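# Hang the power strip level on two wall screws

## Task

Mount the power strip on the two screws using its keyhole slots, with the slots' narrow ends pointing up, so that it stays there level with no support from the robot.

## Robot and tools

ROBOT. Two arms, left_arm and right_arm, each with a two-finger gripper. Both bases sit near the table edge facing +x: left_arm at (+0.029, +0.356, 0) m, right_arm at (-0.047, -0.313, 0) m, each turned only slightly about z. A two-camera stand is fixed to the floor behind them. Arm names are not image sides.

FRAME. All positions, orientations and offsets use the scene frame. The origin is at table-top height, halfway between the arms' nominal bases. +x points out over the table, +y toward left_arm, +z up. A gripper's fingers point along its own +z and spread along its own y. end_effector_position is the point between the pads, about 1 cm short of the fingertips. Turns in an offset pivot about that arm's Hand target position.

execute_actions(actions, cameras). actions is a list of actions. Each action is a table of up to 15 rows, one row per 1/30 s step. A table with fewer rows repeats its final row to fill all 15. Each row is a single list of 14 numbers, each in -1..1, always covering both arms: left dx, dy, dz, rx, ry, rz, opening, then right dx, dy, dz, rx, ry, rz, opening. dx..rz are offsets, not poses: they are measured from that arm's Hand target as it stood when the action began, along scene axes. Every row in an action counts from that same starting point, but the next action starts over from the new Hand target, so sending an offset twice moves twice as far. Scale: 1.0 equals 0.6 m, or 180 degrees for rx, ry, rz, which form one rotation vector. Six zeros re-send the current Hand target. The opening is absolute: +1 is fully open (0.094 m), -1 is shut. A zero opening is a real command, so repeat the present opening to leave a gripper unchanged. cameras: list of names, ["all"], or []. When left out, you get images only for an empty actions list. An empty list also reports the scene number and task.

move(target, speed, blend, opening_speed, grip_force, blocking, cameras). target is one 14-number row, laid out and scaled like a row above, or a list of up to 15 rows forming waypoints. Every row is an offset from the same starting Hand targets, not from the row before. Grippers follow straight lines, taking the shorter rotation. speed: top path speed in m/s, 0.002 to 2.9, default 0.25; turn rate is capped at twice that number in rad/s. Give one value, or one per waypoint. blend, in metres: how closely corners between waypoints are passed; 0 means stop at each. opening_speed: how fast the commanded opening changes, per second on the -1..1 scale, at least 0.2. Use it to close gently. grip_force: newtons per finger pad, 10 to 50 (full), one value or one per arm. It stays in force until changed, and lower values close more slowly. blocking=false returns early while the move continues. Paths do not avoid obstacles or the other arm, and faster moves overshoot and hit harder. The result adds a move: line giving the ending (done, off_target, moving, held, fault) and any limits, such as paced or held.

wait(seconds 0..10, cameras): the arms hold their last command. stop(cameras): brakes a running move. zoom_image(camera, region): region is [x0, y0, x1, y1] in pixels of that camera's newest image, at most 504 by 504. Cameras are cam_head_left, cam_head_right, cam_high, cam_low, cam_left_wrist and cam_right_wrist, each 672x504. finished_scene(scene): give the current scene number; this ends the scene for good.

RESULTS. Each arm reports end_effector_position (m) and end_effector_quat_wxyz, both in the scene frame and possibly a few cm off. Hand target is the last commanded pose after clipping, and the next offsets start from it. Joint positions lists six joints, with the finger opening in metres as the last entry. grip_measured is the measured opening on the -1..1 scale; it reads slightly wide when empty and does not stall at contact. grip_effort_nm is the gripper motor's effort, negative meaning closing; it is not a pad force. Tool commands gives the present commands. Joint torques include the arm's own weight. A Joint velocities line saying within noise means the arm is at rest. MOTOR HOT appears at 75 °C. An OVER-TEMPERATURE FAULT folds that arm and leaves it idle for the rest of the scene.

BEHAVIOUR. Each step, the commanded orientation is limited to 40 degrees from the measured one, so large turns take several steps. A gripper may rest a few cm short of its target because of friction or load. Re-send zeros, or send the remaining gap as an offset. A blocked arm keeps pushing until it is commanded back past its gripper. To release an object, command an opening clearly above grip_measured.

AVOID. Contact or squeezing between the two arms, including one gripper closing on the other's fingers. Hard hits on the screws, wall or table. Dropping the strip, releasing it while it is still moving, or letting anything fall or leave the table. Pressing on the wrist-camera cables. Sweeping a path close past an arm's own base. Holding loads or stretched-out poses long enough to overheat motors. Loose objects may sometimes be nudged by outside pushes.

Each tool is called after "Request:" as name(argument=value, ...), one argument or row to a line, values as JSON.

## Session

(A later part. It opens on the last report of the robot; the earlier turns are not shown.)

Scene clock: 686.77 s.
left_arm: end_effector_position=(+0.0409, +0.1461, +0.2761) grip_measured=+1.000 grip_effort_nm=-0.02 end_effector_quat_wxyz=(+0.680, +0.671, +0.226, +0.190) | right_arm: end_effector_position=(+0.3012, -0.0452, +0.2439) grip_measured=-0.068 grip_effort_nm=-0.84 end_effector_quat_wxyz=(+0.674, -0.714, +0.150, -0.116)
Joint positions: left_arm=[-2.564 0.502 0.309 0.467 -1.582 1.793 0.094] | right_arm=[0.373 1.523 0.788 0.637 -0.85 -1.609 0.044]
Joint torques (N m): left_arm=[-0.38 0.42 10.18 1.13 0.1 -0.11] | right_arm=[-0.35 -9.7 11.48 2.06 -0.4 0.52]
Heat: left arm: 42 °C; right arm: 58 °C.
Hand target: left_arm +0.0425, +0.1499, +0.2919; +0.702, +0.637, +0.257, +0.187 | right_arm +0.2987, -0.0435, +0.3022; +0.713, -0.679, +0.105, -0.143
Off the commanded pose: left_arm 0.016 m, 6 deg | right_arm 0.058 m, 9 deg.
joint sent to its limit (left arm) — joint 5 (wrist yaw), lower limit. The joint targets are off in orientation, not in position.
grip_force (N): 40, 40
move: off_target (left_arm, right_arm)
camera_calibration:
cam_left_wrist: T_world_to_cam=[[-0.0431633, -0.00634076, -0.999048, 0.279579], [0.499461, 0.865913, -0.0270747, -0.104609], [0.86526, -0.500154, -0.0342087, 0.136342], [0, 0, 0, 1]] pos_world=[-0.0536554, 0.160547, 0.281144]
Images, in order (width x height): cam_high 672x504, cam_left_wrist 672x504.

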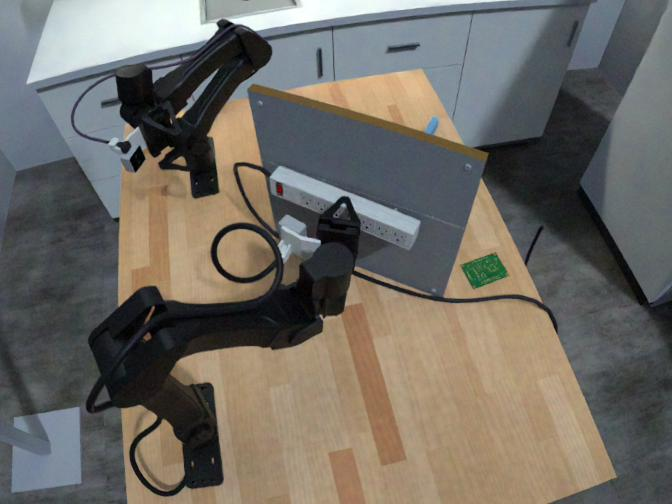

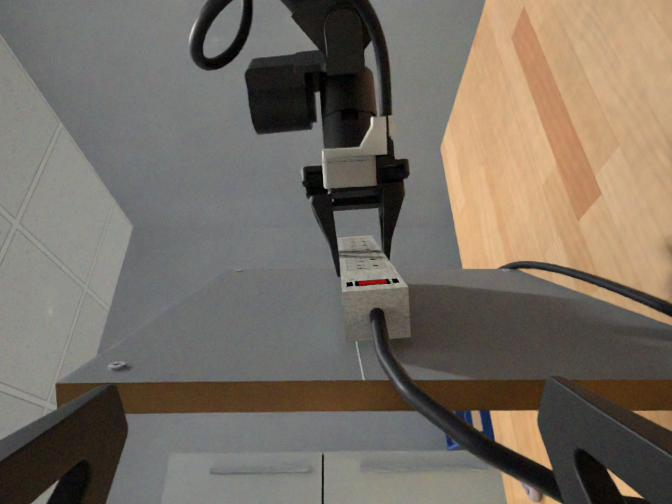

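Request:
move(
  target=[0,0,0,0,0,0,1,0,0,0.016,-0.002,-0.027,0,-0.4],
  speed=0.04,
  cameras=["cam_left_wrist","cam_high"],
)

Request:
zoom_image(
  camera="cam_high",
  region=[240, 130, 440, 290],
)

Request:
zoom_image(
  camera="cam_left_wrist",
  region=[270, 220, 430, 400],
)

Scene clock: 695.07 s.
left_arm: end_effector_position=(+0.0409, +0.1461, +0.2761) grip_measured=+1.000 grip_effort_nm=-0.02 end_effector_quat_wxyz=(+0.680, +0.671, +0.226, +0.190) | right_arm: end_effector_position=(+0.3005, -0.0457, +0.2527) grip_measured=-0.068 grip_effort_nm=-0.84 end_effector_quat_wxyz=(+0.680, -0.709, +0.126, -0.137)
Joint positions: left_arm=[-2.564 0.502 0.309 0.467 -1.582 1.793 0.094] | right_arm=[0.371 1.517 0.788 0.67 -0.857 -1.639 0.044]
Joint torques (N m): left_arm=[-0.39 0.42 10.15 1.12 0.11 -0.12] | right_arm=[-0.2 -9.25 11.85 2.01 -0.31 0.36]
Heat: left arm: 42 °C; right arm: 59 °C.
Hand target: left_arm +0.0425, +0.1499, +0.2919; +0.702, +0.637, +0.257, +0.187 | right_arm +0.2987, -0.0436, +0.3119; +0.715, -0.674, +0.074, -0.172
Off the commanded pose: left_arm 0.016 m, 6 deg | right_arm 0.059 m, 9 deg.
joint sent to its limit (left arm) — joint 5 (wrist yaw), lower limit. The joint targets are off in orientation, not in position.
grip_force (N): 40, 40
move: off_target (left_arm, right_arm)
camera_calibration:
cam_left_wrist: T_world_to_cam=[[-0.0431633, -0.00634076, -0.999048, 0.279579], [0.499461, 0.865913, -0.0270747, -0.104609], [0.86526, -0.500154, -0.0342087, 0.136342], [0, 0, 0, 1]] pos_world=[-0.0536554, 0.160547, 0.281144]
Images, in order (width x height): cam_high 672x504, cam_left_wrist 672x504.

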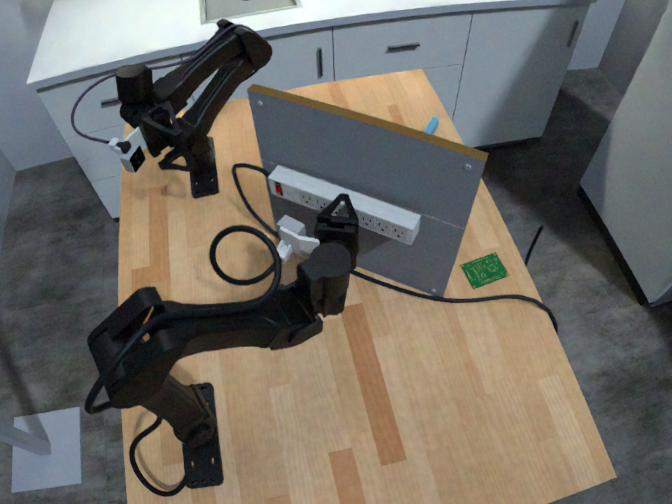

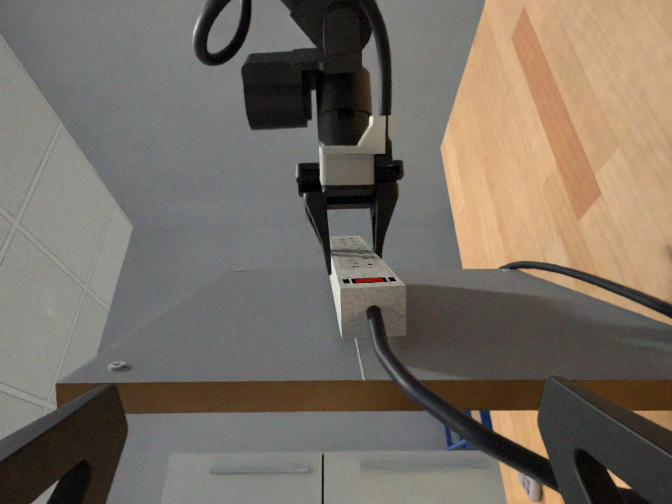

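Scaled by 2.520.

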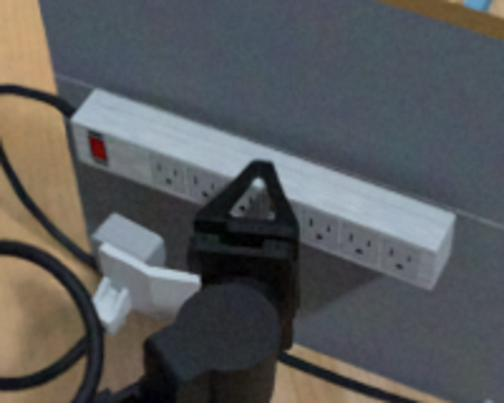

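Scaled by 2.800.

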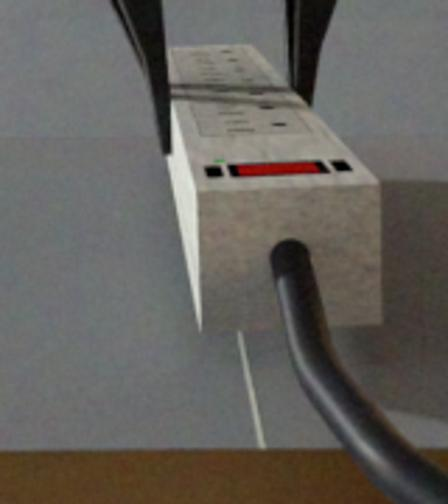

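Request:
move(
  target=[
    [0,0,0,0,0,0,1,0,0,0.01,-0.002,-0.003,0,-0.4],
    [0,0,0,0,0,0,1,0.012,0.0145,0.007,-0.002,-0.003,0,-0.4],
  ],
  speed=0.03,
  cameras=["cam_left_wrist","cam_high"],
)

Request:
zoom_image(
  camera="cam_high",
  region=[240, 130, 440, 290],
)

Request:
zoom_image(
  camera="cam_left_wrist",
  region=[270, 220, 430, 400],
)

Scene clock: 704.90 s.
left_arm: end_effector_position=(+0.0409, +0.1461, +0.2761) grip_measured=+1.000 grip_effort_nm=-0.02 end_effector_quat_wxyz=(+0.680, +0.671, +0.226, +0.190) | right_arm: end_effector_position=(+0.3052, -0.0418, +0.2745) grip_measured=-0.068 grip_effort_nm=-0.84 end_effector_quat_wxyz=(+0.687, -0.702, +0.104, -0.156)
Joint positions: left_arm=[-2.564 0.502 0.309 0.467 -1.582 1.793 0.094] | right_arm=[0.375 1.517 0.845 0.658 -0.859 -1.657 0.044]
Joint torques (N m): left_arm=[-0.36 0.42 10.18 1.12 0.1 -0.11] | right_arm=[0.83 -6.63 11.79 1.9 -0.13 0.36]
Heat: left arm: 42 °C; right arm: 58 °C.
Hand target: left_arm +0.0425, +0.1499, +0.2919; +0.702, +0.637, +0.257, +0.187 | right_arm +0.3060, -0.0349, +0.3159; +0.713, -0.676, +0.070, -0.176
Off the commanded pose: left_arm 0.016 m, 6 deg | right_arm 0.042 m, 6 deg.
joint sent to its limit (left arm) — joint 5 (wrist yaw), lower limit. The joint targets are off in orientation, not in position.
grip_force (N): 40, 40
move: off_target (left_arm, right_arm)
camera_calibration:
cam_left_wrist: T_world_to_cam=[[-0.0431633, -0.00634076, -0.999048, 0.279579], [0.499461, 0.865913, -0.0270747, -0.104609], [0.86526, -0.500154, -0.0342087, 0.136342], [0, 0, 0, 1]] pos_world=[-0.0536554, 0.160547, 0.281144]
Images, in order (width x height): cam_high 672x504, cam_left_wrist 672x504.

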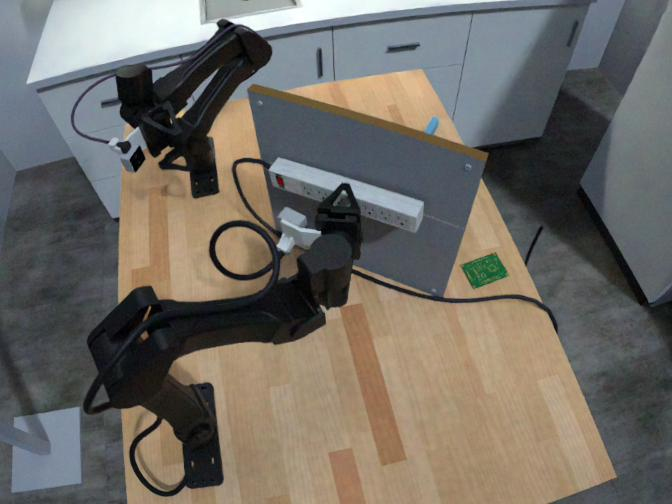

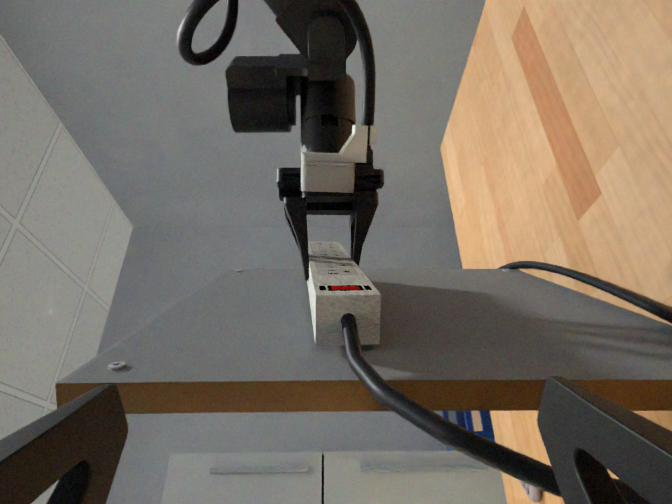

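Scaled by 2.520.

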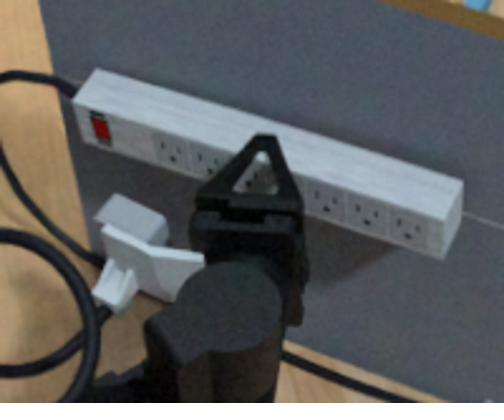

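Scaled by 2.800.

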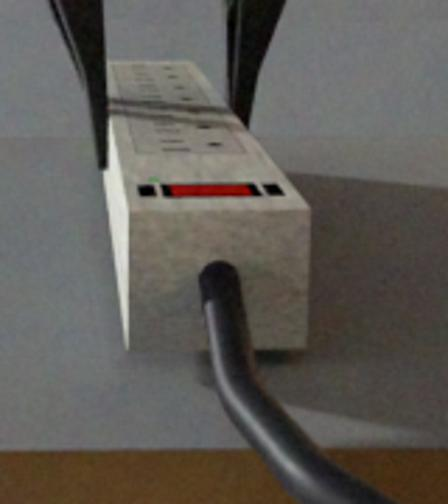

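Request:
move(
  target=[0,0,0,0,0,0,1,0.001,0.001,-0.05,-0.012,0.010,0,-0.4],
  speed=0.03,
  cameras=["cam_left_wrist"],
)

Request:
zoom_image(
  camera="cam_left_wrist",
  region=[270, 220, 430, 400],
)

Scene clock: 710.70 s.
left_arm: end_effector_position=(+0.0409, +0.1461, +0.2761) grip_measured=+1.000 grip_effort_nm=-0.02 end_effector_quat_wxyz=(+0.680, +0.671, +0.226, +0.190) | right_arm: end_effector_position=(+0.3061, -0.0399, +0.2660) grip_measured=-0.068 grip_effort_nm=-0.84 end_effector_quat_wxyz=(+0.682, -0.708, +0.096, -0.154)
Joint positions: left_arm=[-2.564 0.502 0.309 0.467 -1.582 1.793 0.094] | right_arm=[0.375 1.538 0.845 0.658 -0.872 -1.683 0.044]
Joint torques (N m): left_arm=[-0.42 0.36 10.18 1.13 0.1 -0.1] | right_arm=[1.05 -6.02 8.59 1.85 0.02 0.3]
Heat: left arm: 42 °C; right arm: 58 °C.
Hand target: left_arm +0.0425, +0.1499, +0.2919; +0.702, +0.637, +0.257, +0.187 | right_arm +0.3066, -0.0344, +0.2861; +0.699, -0.691, +0.078, -0.167
Off the commanded pose: left_arm 0.016 m, 6 deg | right_arm 0.021 m, 4 deg.
joint sent to its limit (left arm) — joint 5 (wrist yaw), lower limit. The joint targets are off in orientation, not in position.
grip_force (N): 40, 40
move: off_target (left_arm, right_arm)
camera_calibration:
cam_left_wrist: T_world_to_cam=[[-0.0431633, -0.00634076, -0.999048, 0.279579], [0.499461, 0.865913, -0.0270747, -0.104609], [0.86526, -0.500154, -0.0342087, 0.136342], [0, 0, 0, 1]] pos_world=[-0.0536554, 0.160547, 0.281144]
Images, in order (width x height): cam_left_wrist 672x504.

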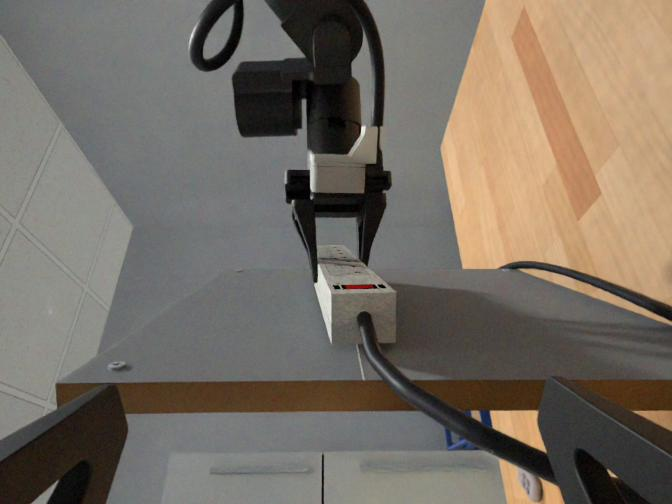

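Scaled by 2.800.

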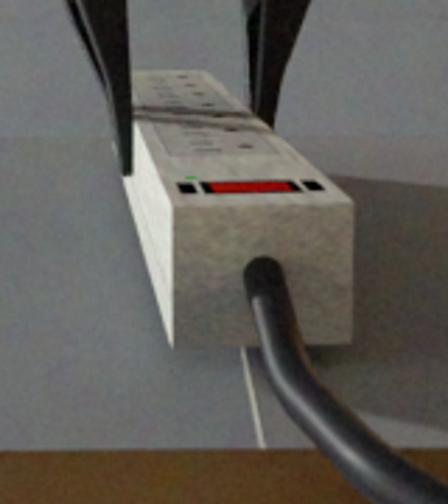

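Request:
move(
  target=[0,0,0,0,0,0,1,0.003,0.004,-0.008,0.016,0.019,0,-0.4],
  speed=0.03,
  cameras=["cam_left_wrist","cam_high"],
)

Request:
zoom_image(
  camera="cam_high",
  region=[240, 130, 440, 290],
)

Request:
zoom_image(
  camera="cam_left_wrist",
  region=[270, 220, 430, 400],
)

Scene clock: 717.73 s.
left_arm: end_effector_position=(+0.0409, +0.1461, +0.2761) grip_measured=+1.000 grip_effort_nm=-0.02 end_effector_quat_wxyz=(+0.680, +0.671, +0.226, +0.190) | right_arm: end_effector_position=(+0.3065, -0.0382, +0.2645) grip_measured=-0.068 grip_effort_nm=-0.84 end_effector_quat_wxyz=(+0.692, -0.701, +0.099, -0.141)
Joint positions: left_arm=[-2.564 0.502 0.309 0.467 -1.582 1.793 0.094] | right_arm=[0.374 1.563 0.838 0.721 -0.889 -1.634 0.044]
Joint torques (N m): left_arm=[-0.4 0.42 10.14 1.13 0.1 -0.11] | right_arm=[1.7 -5.78 7.68 2.01 0.21 0.79]
Heat: left arm: 42 °C; right arm: 59 °C.
Hand target: left_arm +0.0425, +0.1499, +0.2919; +0.702, +0.637, +0.257, +0.187 | right_arm +0.3083, -0.0319, +0.2812; +0.713, -0.678, +0.103, -0.144
Off the commanded pose: left_arm 0.016 m, 6 deg | right_arm 0.018 m, 4 deg.
joint sent to its limit (left arm) — joint 5 (wrist yaw), lower limit. The joint targets are off in orientation, not in position.
grip_force (N): 40, 40
move: off_target (left_arm, right_arm)
camera_calibration:
cam_left_wrist: T_world_to_cam=[[-0.0431633, -0.00634076, -0.999048, 0.279579], [0.499461, 0.865913, -0.0270747, -0.104609], [0.86526, -0.500154, -0.0342087, 0.136342], [0, 0, 0, 1]] pos_world=[-0.0536554, 0.160547, 0.281144]
Images, in order (width x height): cam_high 672x504, cam_left_wrist 672x504.

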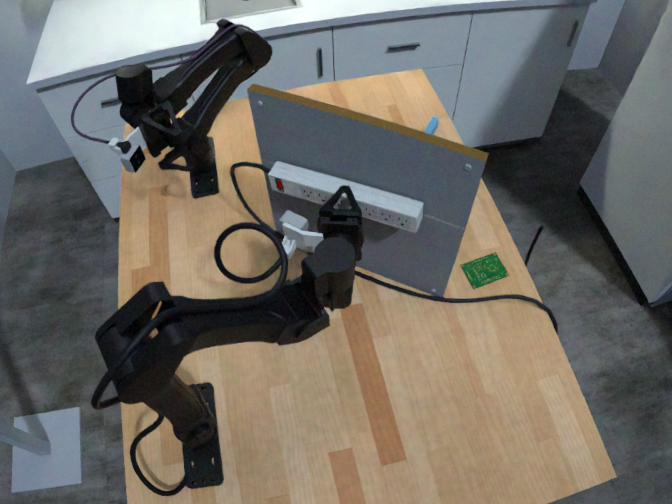

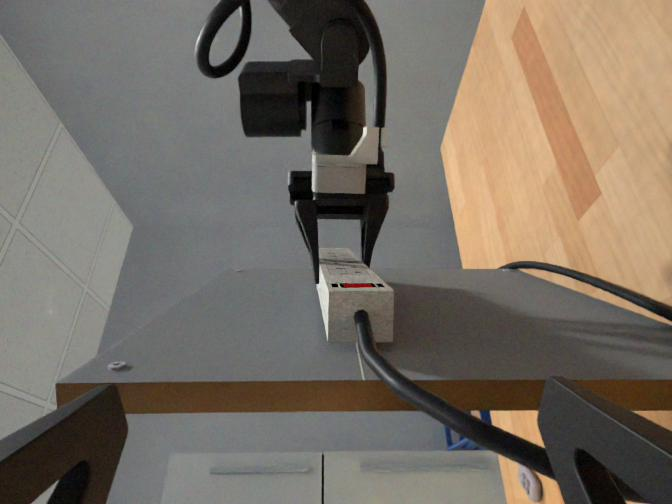

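Scaled by 2.520.

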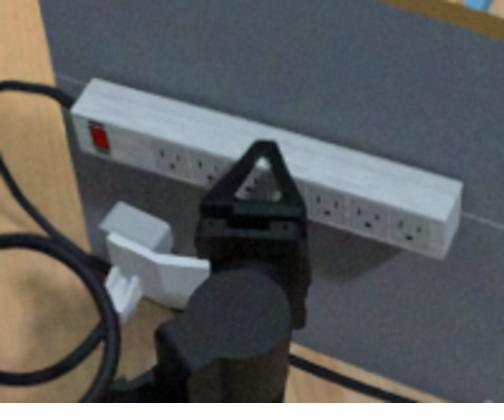

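Scaled by 2.800.

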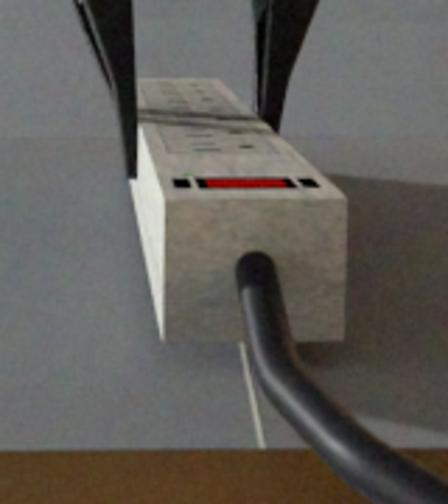

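Request:
move(
  target=[0,0,0,0,0,0,1,-0.006,-0.007,-0.014,0.013,0.016,0,-0.4],
  speed=0.03,
  cameras=["cam_left_wrist","cam_high"],
)

Request:
zoom_image(
  camera="cam_high",
  region=[240, 130, 440, 290],
)

Request:
zoom_image(
  camera="cam_left_wrist",
  region=[270, 220, 430, 400],
)

Scene clock: 725.70 s.
left_arm: end_effector_position=(+0.0409, +0.1461, +0.2761) grip_measured=+1.000 grip_effort_nm=-0.02 end_effector_quat_wxyz=(+0.680, +0.671, +0.226, +0.190) | right_arm: end_effector_position=(+0.3052, -0.0389, +0.2603) grip_measured=-0.068 grip_effort_nm=-0.84 end_effector_quat_wxyz=(+0.709, -0.684, +0.124, -0.120)
Joint positions: left_arm=[-2.564 0.502 0.309 0.467 -1.582 1.793 0.094] | right_arm=[0.376 1.586 0.796 0.842 -0.881 -1.519 0.044]
Joint torques (N m): left_arm=[-0.39 0.39 10.18 1.13 0.11 -0.11] | right_arm=[1.16 -6.43 6.67 1.92 0.22 0.53]
Heat: left arm: 42 °C; right arm: 59 °C.
Hand target: left_arm +0.0425, +0.1499, +0.2919; +0.702, +0.637, +0.257, +0.187 | right_arm +0.3047, -0.0360, +0.2728; +0.724, -0.667, +0.124, -0.124
Off the commanded pose: left_arm 0.016 m, 6 deg | right_arm 0.013 m, 3 deg.
joint sent to its limit (left arm) — joint 5 (wrist yaw), lower limit. The joint targets are off in orientation, not in position.
grip_force (N): 40, 40
move: off_target (left_arm, right_arm)
camera_calibration:
cam_left_wrist: T_world_to_cam=[[-0.0431633, -0.00634076, -0.999048, 0.279579], [0.499461, 0.865913, -0.0270747, -0.104609], [0.86526, -0.500154, -0.0342087, 0.136342], [0, 0, 0, 1]] pos_world=[-0.0536554, 0.160547, 0.281144]
Images, in order (width x height): cam_high 672x504, cam_left_wrist 672x504.

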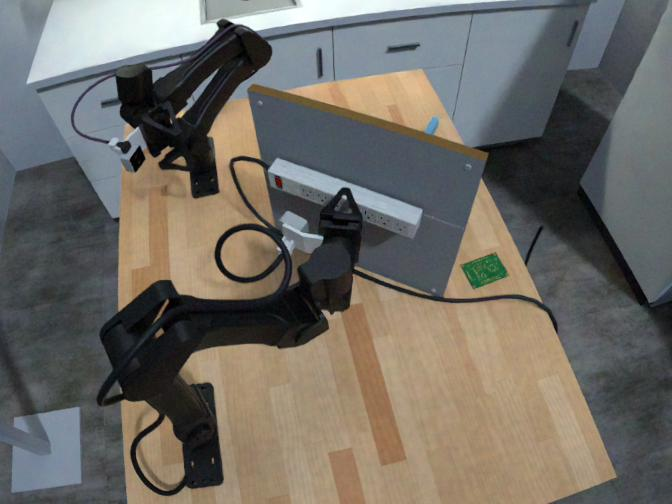

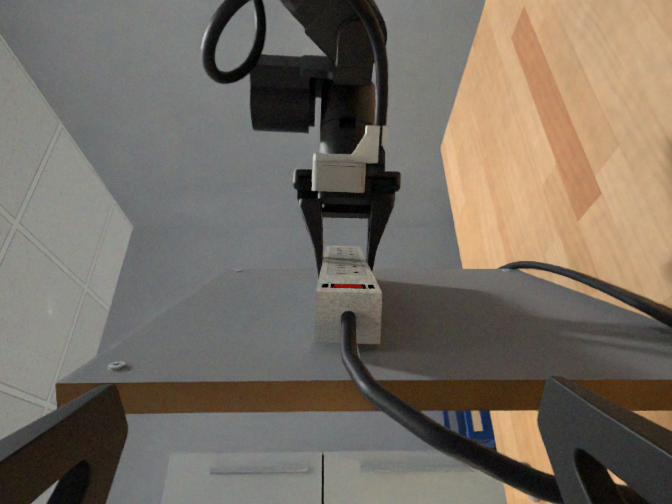

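Scaled by 2.520.

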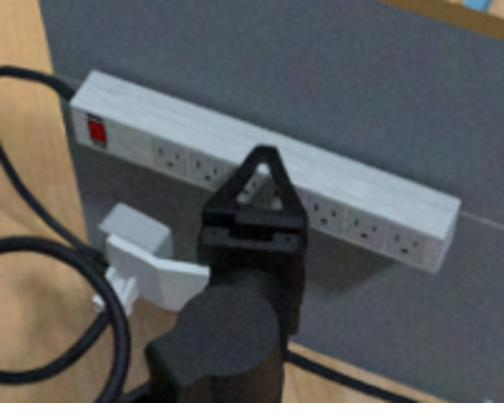

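Scaled by 2.800.

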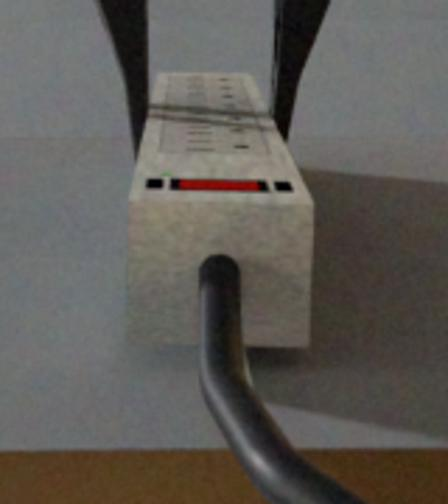

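Request:
move(
  target=[0,0,0,0,0,0,1,0,0,-0.016,-0.01,0.002,0,-0.4],
  speed=0.03,
  cameras=["cam_left_wrist","cam_high"],
)

Request:
zoom_image(
  camera="cam_high",
  region=[240, 130, 440, 290],
)

Request:
zoom_image(
  camera="cam_left_wrist",
  region=[270, 220, 430, 400],
)

Scene clock: 772.10 s.
left_arm: end_effector_position=(+0.0409, +0.1461, +0.2761) grip_measured=+1.000 grip_effort_nm=-0.02 end_effector_quat_wxyz=(+0.680, +0.671, +0.226, +0.190) | right_arm: end_effector_position=(+0.3054, -0.0389, +0.2572) grip_measured=-0.068 grip_effort_nm=-0.84 end_effector_quat_wxyz=(+0.704, -0.688, +0.123, -0.121)
Joint positions: left_arm=[-2.564 0.502 0.309 0.467 -1.582 1.793 0.094] | right_arm=[0.376 1.586 0.796 0.825 -0.881 -1.538 0.044]
Joint torques (N m): left_arm=[-0.38 0.38 10.18 1.13 0.1 -0.11] | right_arm=[1.16 -6.12 6.37 1.69 0.16 0.28]
Heat: left arm: 42 °C; right arm: 57 °C.
Hand target: left_arm +0.0425, +0.1499, +0.2919; +0.702, +0.637, +0.257, +0.187 | right_arm +0.3047, -0.0360, +0.2632; +0.713, -0.679, +0.124, -0.124
Off the commanded pose: left_arm 0.016 m, 6 deg | right_arm 0.007 m, 2 deg.
joint sent to its limit (left arm) — joint 5 (wrist yaw), lower limit. The joint targets are off in orientation, not in position.
grip_force (N): 40, 40
move: off_target (left_arm)
camera_calibration:
cam_left_wrist: T_world_to_cam=[[-0.0431633, -0.00634076, -0.999048, 0.279579], [0.499461, 0.865913, -0.0270747, -0.104609], [0.86526, -0.500154, -0.0342087, 0.136342], [0, 0, 0, 1]] pos_world=[-0.0536554, 0.160547, 0.281144]
Images, in order (width x height): cam_high 672x504, cam_left_wrist 672x504.

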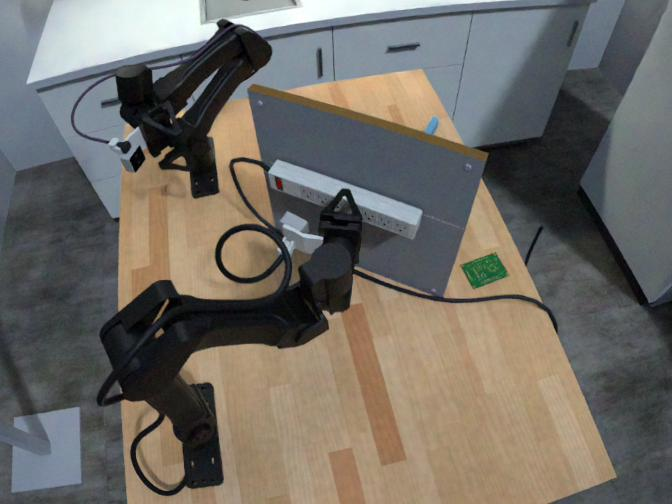

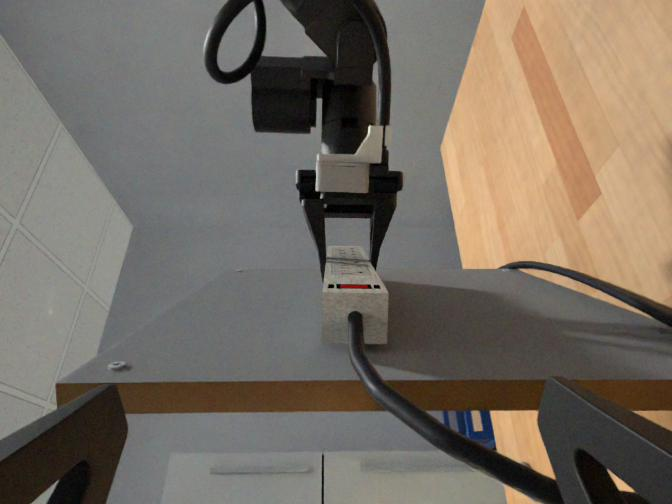

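Scaled by 2.520.

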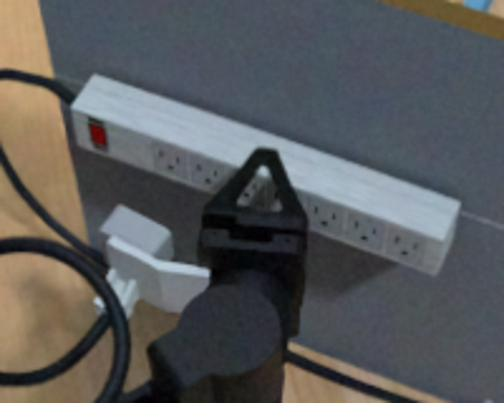

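Scaled by 2.800.

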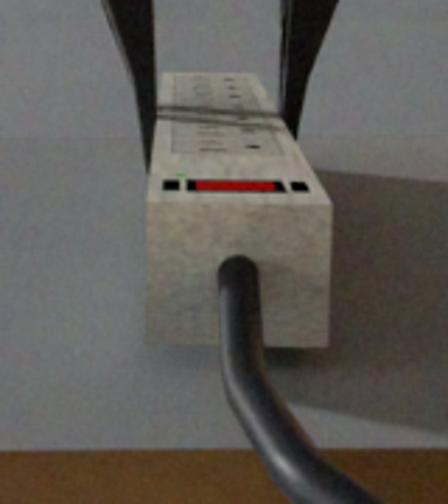

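Request:
move(
  target=[0,0,0,0,0,0,1,0,0,-0.009,-0.003,0.0025,0,-0.4],
  speed=0.03,
  cameras=["cam_left_wrist","cam_high"],
)

Request:
zoom_image(
  camera="cam_high",
  region=[240, 130, 440, 290],
)

Request:
zoom_image(
  camera="cam_left_wrist",
  region=[270, 220, 430, 400],
)

Scene clock: 779.30 s.
left_arm: end_effector_position=(+0.0409, +0.1461, +0.2761) grip_measured=+1.000 grip_effort_nm=-0.02 end_effector_quat_wxyz=(+0.680, +0.671, +0.226, +0.190) | right_arm: end_effector_position=(+0.3056, -0.0391, +0.2488) grip_measured=-0.068 grip_effort_nm=-0.84 end_effector_quat_wxyz=(+0.699, -0.693, +0.129, -0.117)
Joint positions: left_arm=[-2.564 0.502 0.309 0.467 -1.582 1.793 0.094] | right_arm=[0.376 1.593 0.787 0.814 -0.878 -1.547 0.044]
Joint torques (N m): left_arm=[-0.39 0.39 10.15 1.13 0.1 -0.12] | right_arm=[1.22 -6.28 6.52 1.74 0.13 0.34]
Heat: left arm: 42 °C; right arm: 56 °C.
Hand target: left_arm +0.0425, +0.1499, +0.2919; +0.702, +0.637, +0.257, +0.187 | right_arm +0.3047, -0.0360, +0.2577; +0.709, -0.683, +0.126, -0.122
Off the commanded pose: left_arm 0.016 m, 6 deg | right_arm 0.010 m, 2 deg.
joint sent to its limit (left arm) — joint 5 (wrist yaw), lower limit. The joint targets are off in orientation, not in position.
grip_force (N): 40, 40
move: off_target (left_arm)
camera_calibration:
cam_left_wrist: T_world_to_cam=[[-0.0431633, -0.00634076, -0.999048, 0.279579], [0.499461, 0.865913, -0.0270747, -0.104609], [0.86526, -0.500154, -0.0342087, 0.136342], [0, 0, 0, 1]] pos_world=[-0.0536554, 0.160547, 0.281144]
Images, in order (width x height): cam_high 672x504, cam_left_wrist 672x504.

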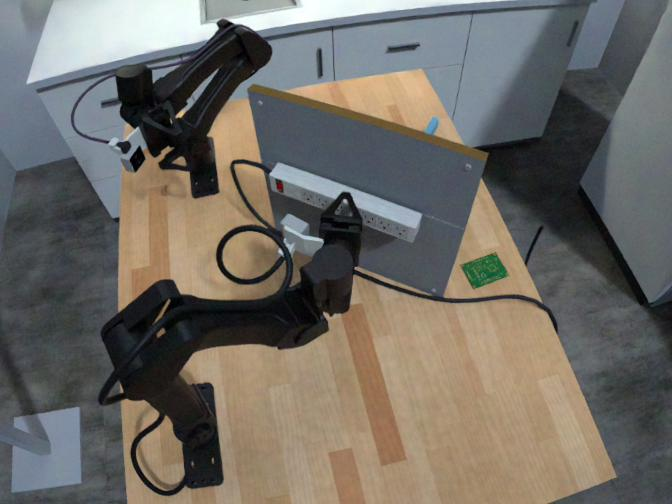

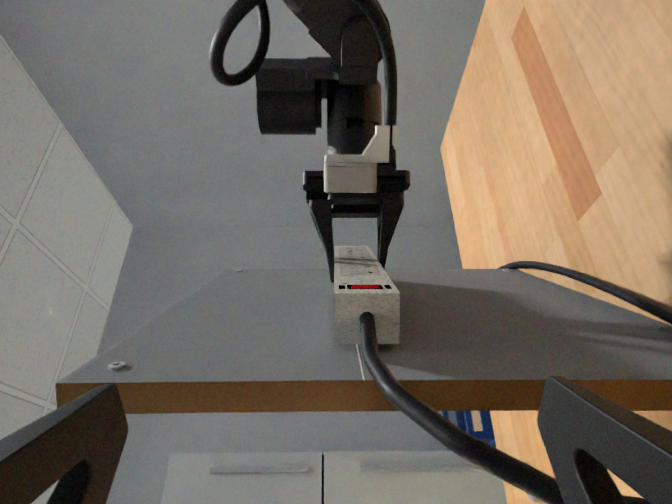

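Scaled by 2.520.

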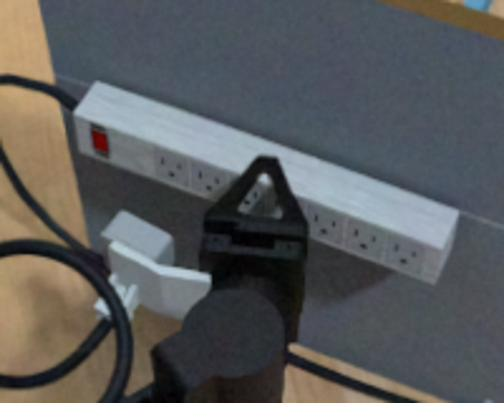

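Scaled by 2.800.

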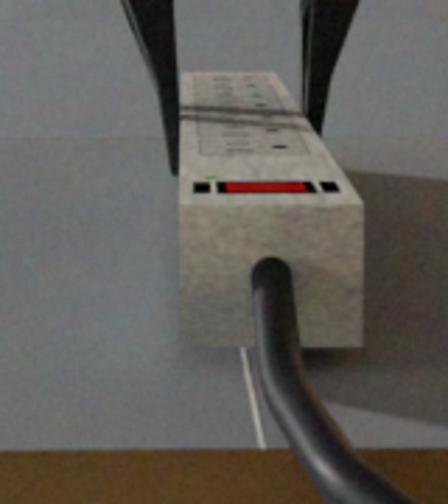

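Request:
move(
  target=[0,0,0,0,0,0,1,0.007,0.0085,0.012,0,0,0,-0.4],
  speed=0.03,
  cameras=["cam_left_wrist","cam_high"],
)

Request:
zoom_image(
  camera="cam_high",
  region=[240, 130, 440, 290],
)

Request:
zoom_image(
  camera="cam_left_wrist",
  region=[270, 220, 430, 400],
)

Scene clock: 786.53 s.
left_arm: end_effector_position=(+0.0409, +0.1461, +0.2761) grip_measured=+1.000 grip_effort_nm=-0.02 end_effector_quat_wxyz=(+0.680, +0.671, +0.226, +0.190) | right_arm: end_effector_position=(+0.3046, -0.0377, +0.2453) grip_measured=-0.068 grip_effort_nm=-0.84 end_effector_quat_wxyz=(+0.696, -0.697, +0.134, -0.111)
Joint positions: left_arm=[-2.564 0.502 0.309 0.467 -1.582 1.793 0.094] | right_arm=[0.38 1.593 0.787 0.795 -0.877 -1.547 0.044]
Joint torques (N m): left_arm=[-0.36 0.43 10.18 1.13 0.1 -0.11] | right_arm=[1.52 -6.28 9.29 1.58 0.22 0.32]
Heat: left arm: 42 °C; right arm: 56 °C.
Hand target: left_arm +0.0425, +0.1499, +0.2919; +0.702, +0.637, +0.257, +0.187 | right_arm +0.3089, -0.0310, +0.2649; +0.709, -0.683, +0.126, -0.122
Off the commanded pose: left_arm 0.016 m, 6 deg | right_arm 0.021 m, 3 deg.
joint sent to its limit (left arm) — joint 5 (wrist yaw), lower limit. The joint targets are off in orientation, not in position.
grip_force (N): 40, 40
move: off_target (left_arm, right_arm)
camera_calibration:
cam_left_wrist: T_world_to_cam=[[-0.0431633, -0.00634076, -0.999048, 0.279579], [0.499461, 0.865913, -0.0270747, -0.104609], [0.86526, -0.500154, -0.0342087, 0.136342], [0, 0, 0, 1]] pos_world=[-0.0536554, 0.160547, 0.281144]
Images, in order (width x height): cam_high 672x504, cam_left_wrist 672x504.

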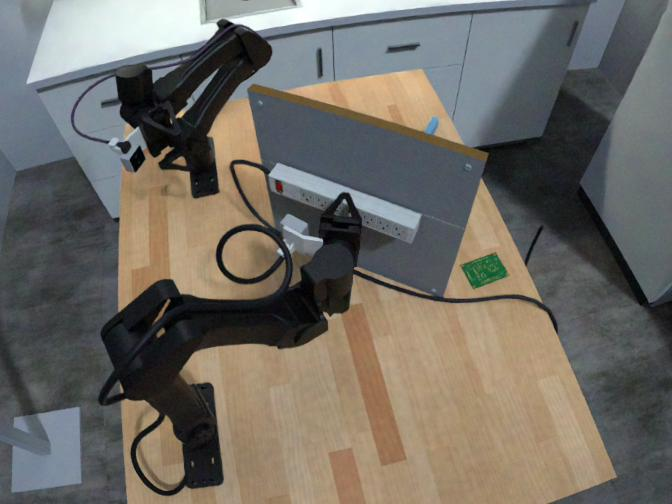

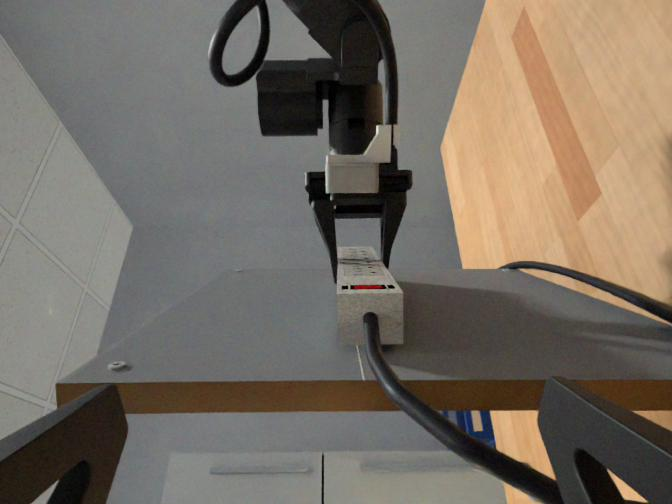

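Scaled by 2.520.

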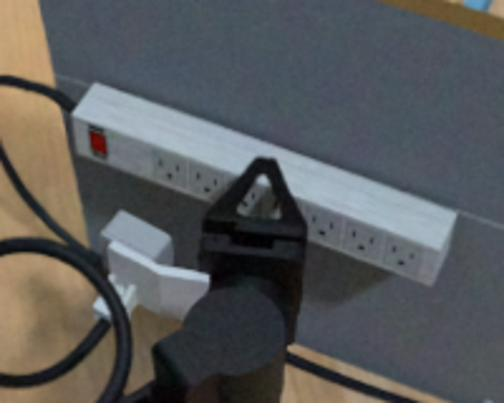

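Scaled by 2.800.

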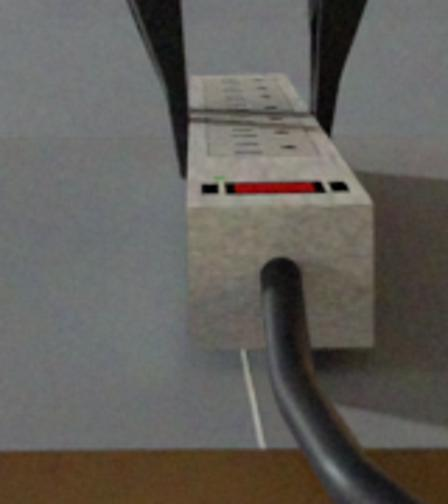

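Request:
move(
  target=[0,0,0,0,0,0,1,0.012,0.0145,0.02,0,0,0,-0.4],
  speed=0.03,
  cameras=["cam_left_wrist","cam_high"],
)

Request:
zoom_image(
  camera="cam_high",
  region=[240, 130, 440, 290],
)

Request:
zoom_image(
  camera="cam_left_wrist",
  region=[270, 220, 430, 400],
)

Scene clock: 795.27 s.
left_arm: end_effector_position=(+0.0409, +0.1461, +0.2761) grip_measured=+1.000 grip_effort_nm=-0.02 end_effector_quat_wxyz=(+0.680, +0.671, +0.226, +0.190) | right_arm: end_effector_position=(+0.3044, -0.0364, +0.2440) grip_measured=-0.068 grip_effort_nm=-0.84 end_effector_quat_wxyz=(+0.693, -0.700, +0.135, -0.104)
Joint positions: left_arm=[-2.564 0.502 0.309 0.467 -1.582 1.793 0.094] | right_arm=[0.381 1.593 0.796 0.769 -0.882 -1.551 0.044]
Joint torques (N m): left_arm=[-0.39 0.4 10.18 1.13 0.09 -0.11] | right_arm=[2.97 -6.12 13.22 1.36 0.4 0.36]
Heat: left arm: 43 °C; right arm: 56 °C.
Hand target: left_arm +0.0425, +0.1499, +0.2919; +0.702, +0.637, +0.257, +0.187 | right_arm +0.3161, -0.0222, +0.2770; +0.709, -0.683, +0.126, -0.122
Off the commanded pose: left_arm 0.016 m, 6 deg | right_arm 0.038 m, 4 deg.
joint sent to its limit (left arm) — joint 5 (wrist yaw), lower limit. The joint targets are off in orientation, not in position.
grip_force (N): 40, 40
move: off_target (left_arm, right_arm)
camera_calibration:
cam_left_wrist: T_world_to_cam=[[-0.0431633, -0.00634076, -0.999048, 0.279579], [0.499461, 0.865913, -0.0270747, -0.104609], [0.86526, -0.500154, -0.0342087, 0.136342], [0, 0, 0, 1]] pos_world=[-0.0536554, 0.160547, 0.281144]
Images, in order (width x height): cam_high 672x504, cam_left_wrist 672x504.

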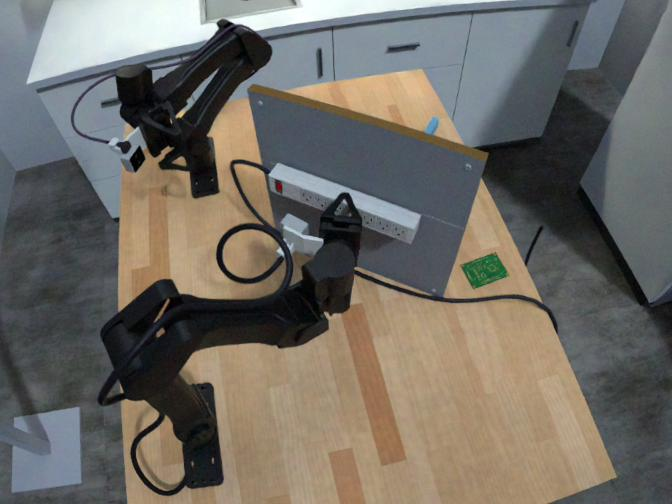

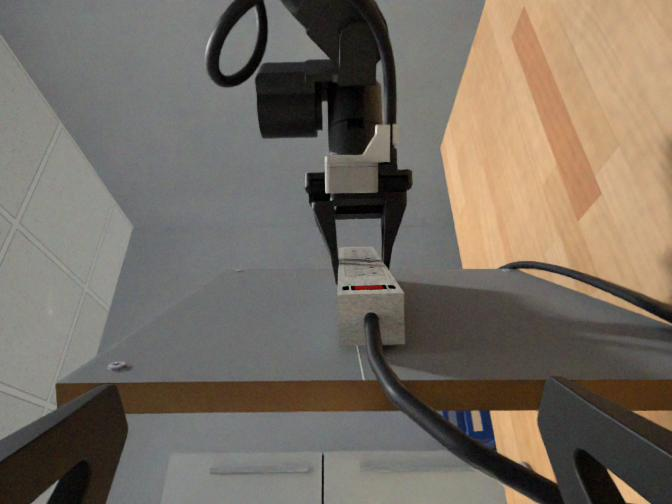

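Scaled by 2.520.

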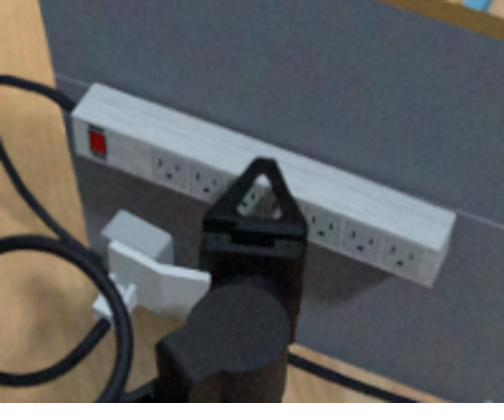

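Scaled by 2.800.

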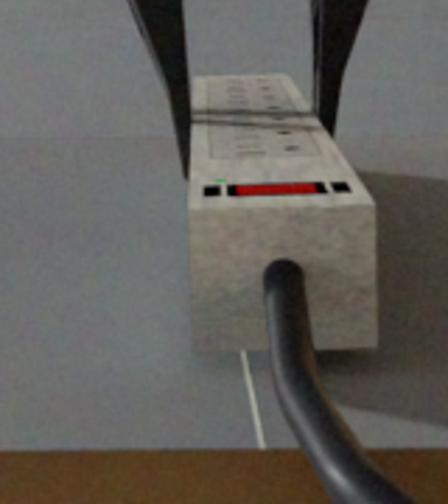

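Request:
move(
  target=[0,0,0,0,0,0,1,-0.019,-0.023,0.012,0,0,0,-0.4],
  speed=0.03,
  cameras=["cam_left_wrist","cam_high"],
)

Request:
zoom_image(
  camera="cam_high",
  region=[240, 130, 440, 290],
)

Scene clock: 807.77 s.
left_arm: end_effector_position=(+0.0409, +0.1461, +0.2761) grip_measured=+1.000 grip_effort_nm=-0.02 end_effector_quat_wxyz=(+0.680, +0.671, +0.226, +0.190) | right_arm: end_effector_position=(+0.3032, -0.0381, +0.2376) grip_measured=-0.068 grip_effort_nm=-0.84 end_effector_quat_wxyz=(+0.683, -0.709, +0.153, -0.091)
Joint positions: left_arm=[-2.564 0.502 0.309 0.467 -1.582 1.793 0.094] | right_arm=[0.38 1.578 0.796 0.701 -0.877 -1.552 0.044]
Joint torques (N m): left_arm=[-0.4 0.4 10.18 1.13 0.09 -0.12] | right_arm=[0.49 -9.96 10.19 1.72 0.1 0.39]
Heat: left arm: 43 °C; right arm: 55 °C.
Hand target: left_arm +0.0425, +0.1499, +0.2919; +0.702, +0.637, +0.257, +0.187 | right_arm +0.3047, -0.0361, +0.2842; +0.709, -0.683, +0.126, -0.122
Off the commanded pose: left_arm 0.016 m, 6 deg | right_arm 0.047 m, 6 deg.
joint sent to its limit (left arm) — joint 5 (wrist yaw), lower limit. The joint targets are off in orientation, not in position.
grip_force (N): 40, 40
move: off_target (left_arm, right_arm)
camera_calibration:
cam_left_wrist: T_world_to_cam=[[-0.0431633, -0.00634076, -0.999048, 0.279579], [0.499461, 0.865913, -0.0270747, -0.104609], [0.86526, -0.500154, -0.0342087, 0.136342], [0, 0, 0, 1]] pos_world=[-0.0536554, 0.160547, 0.281144]
Images, in order (width x height): cam_high 672x504, cam_left_wrist 672x504.

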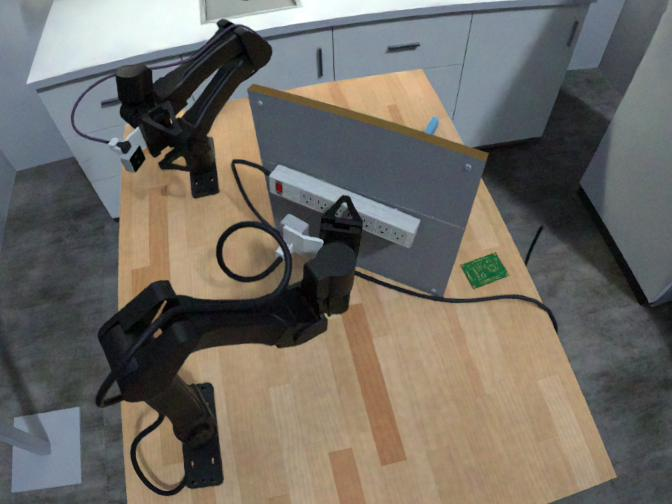

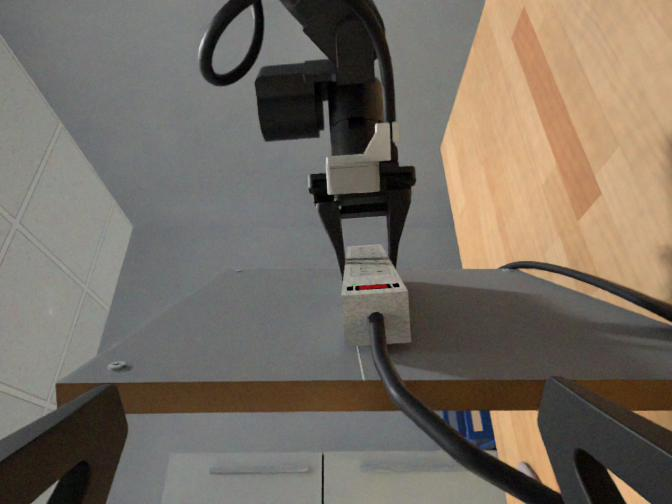

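Scaled by 2.520.

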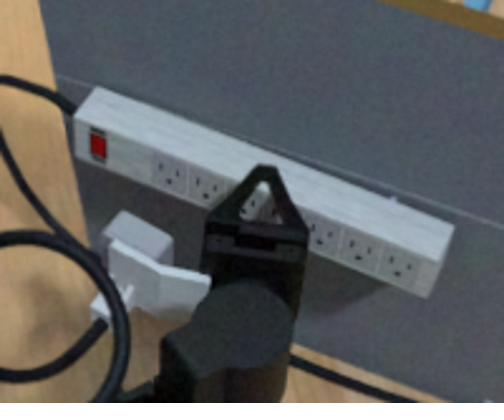

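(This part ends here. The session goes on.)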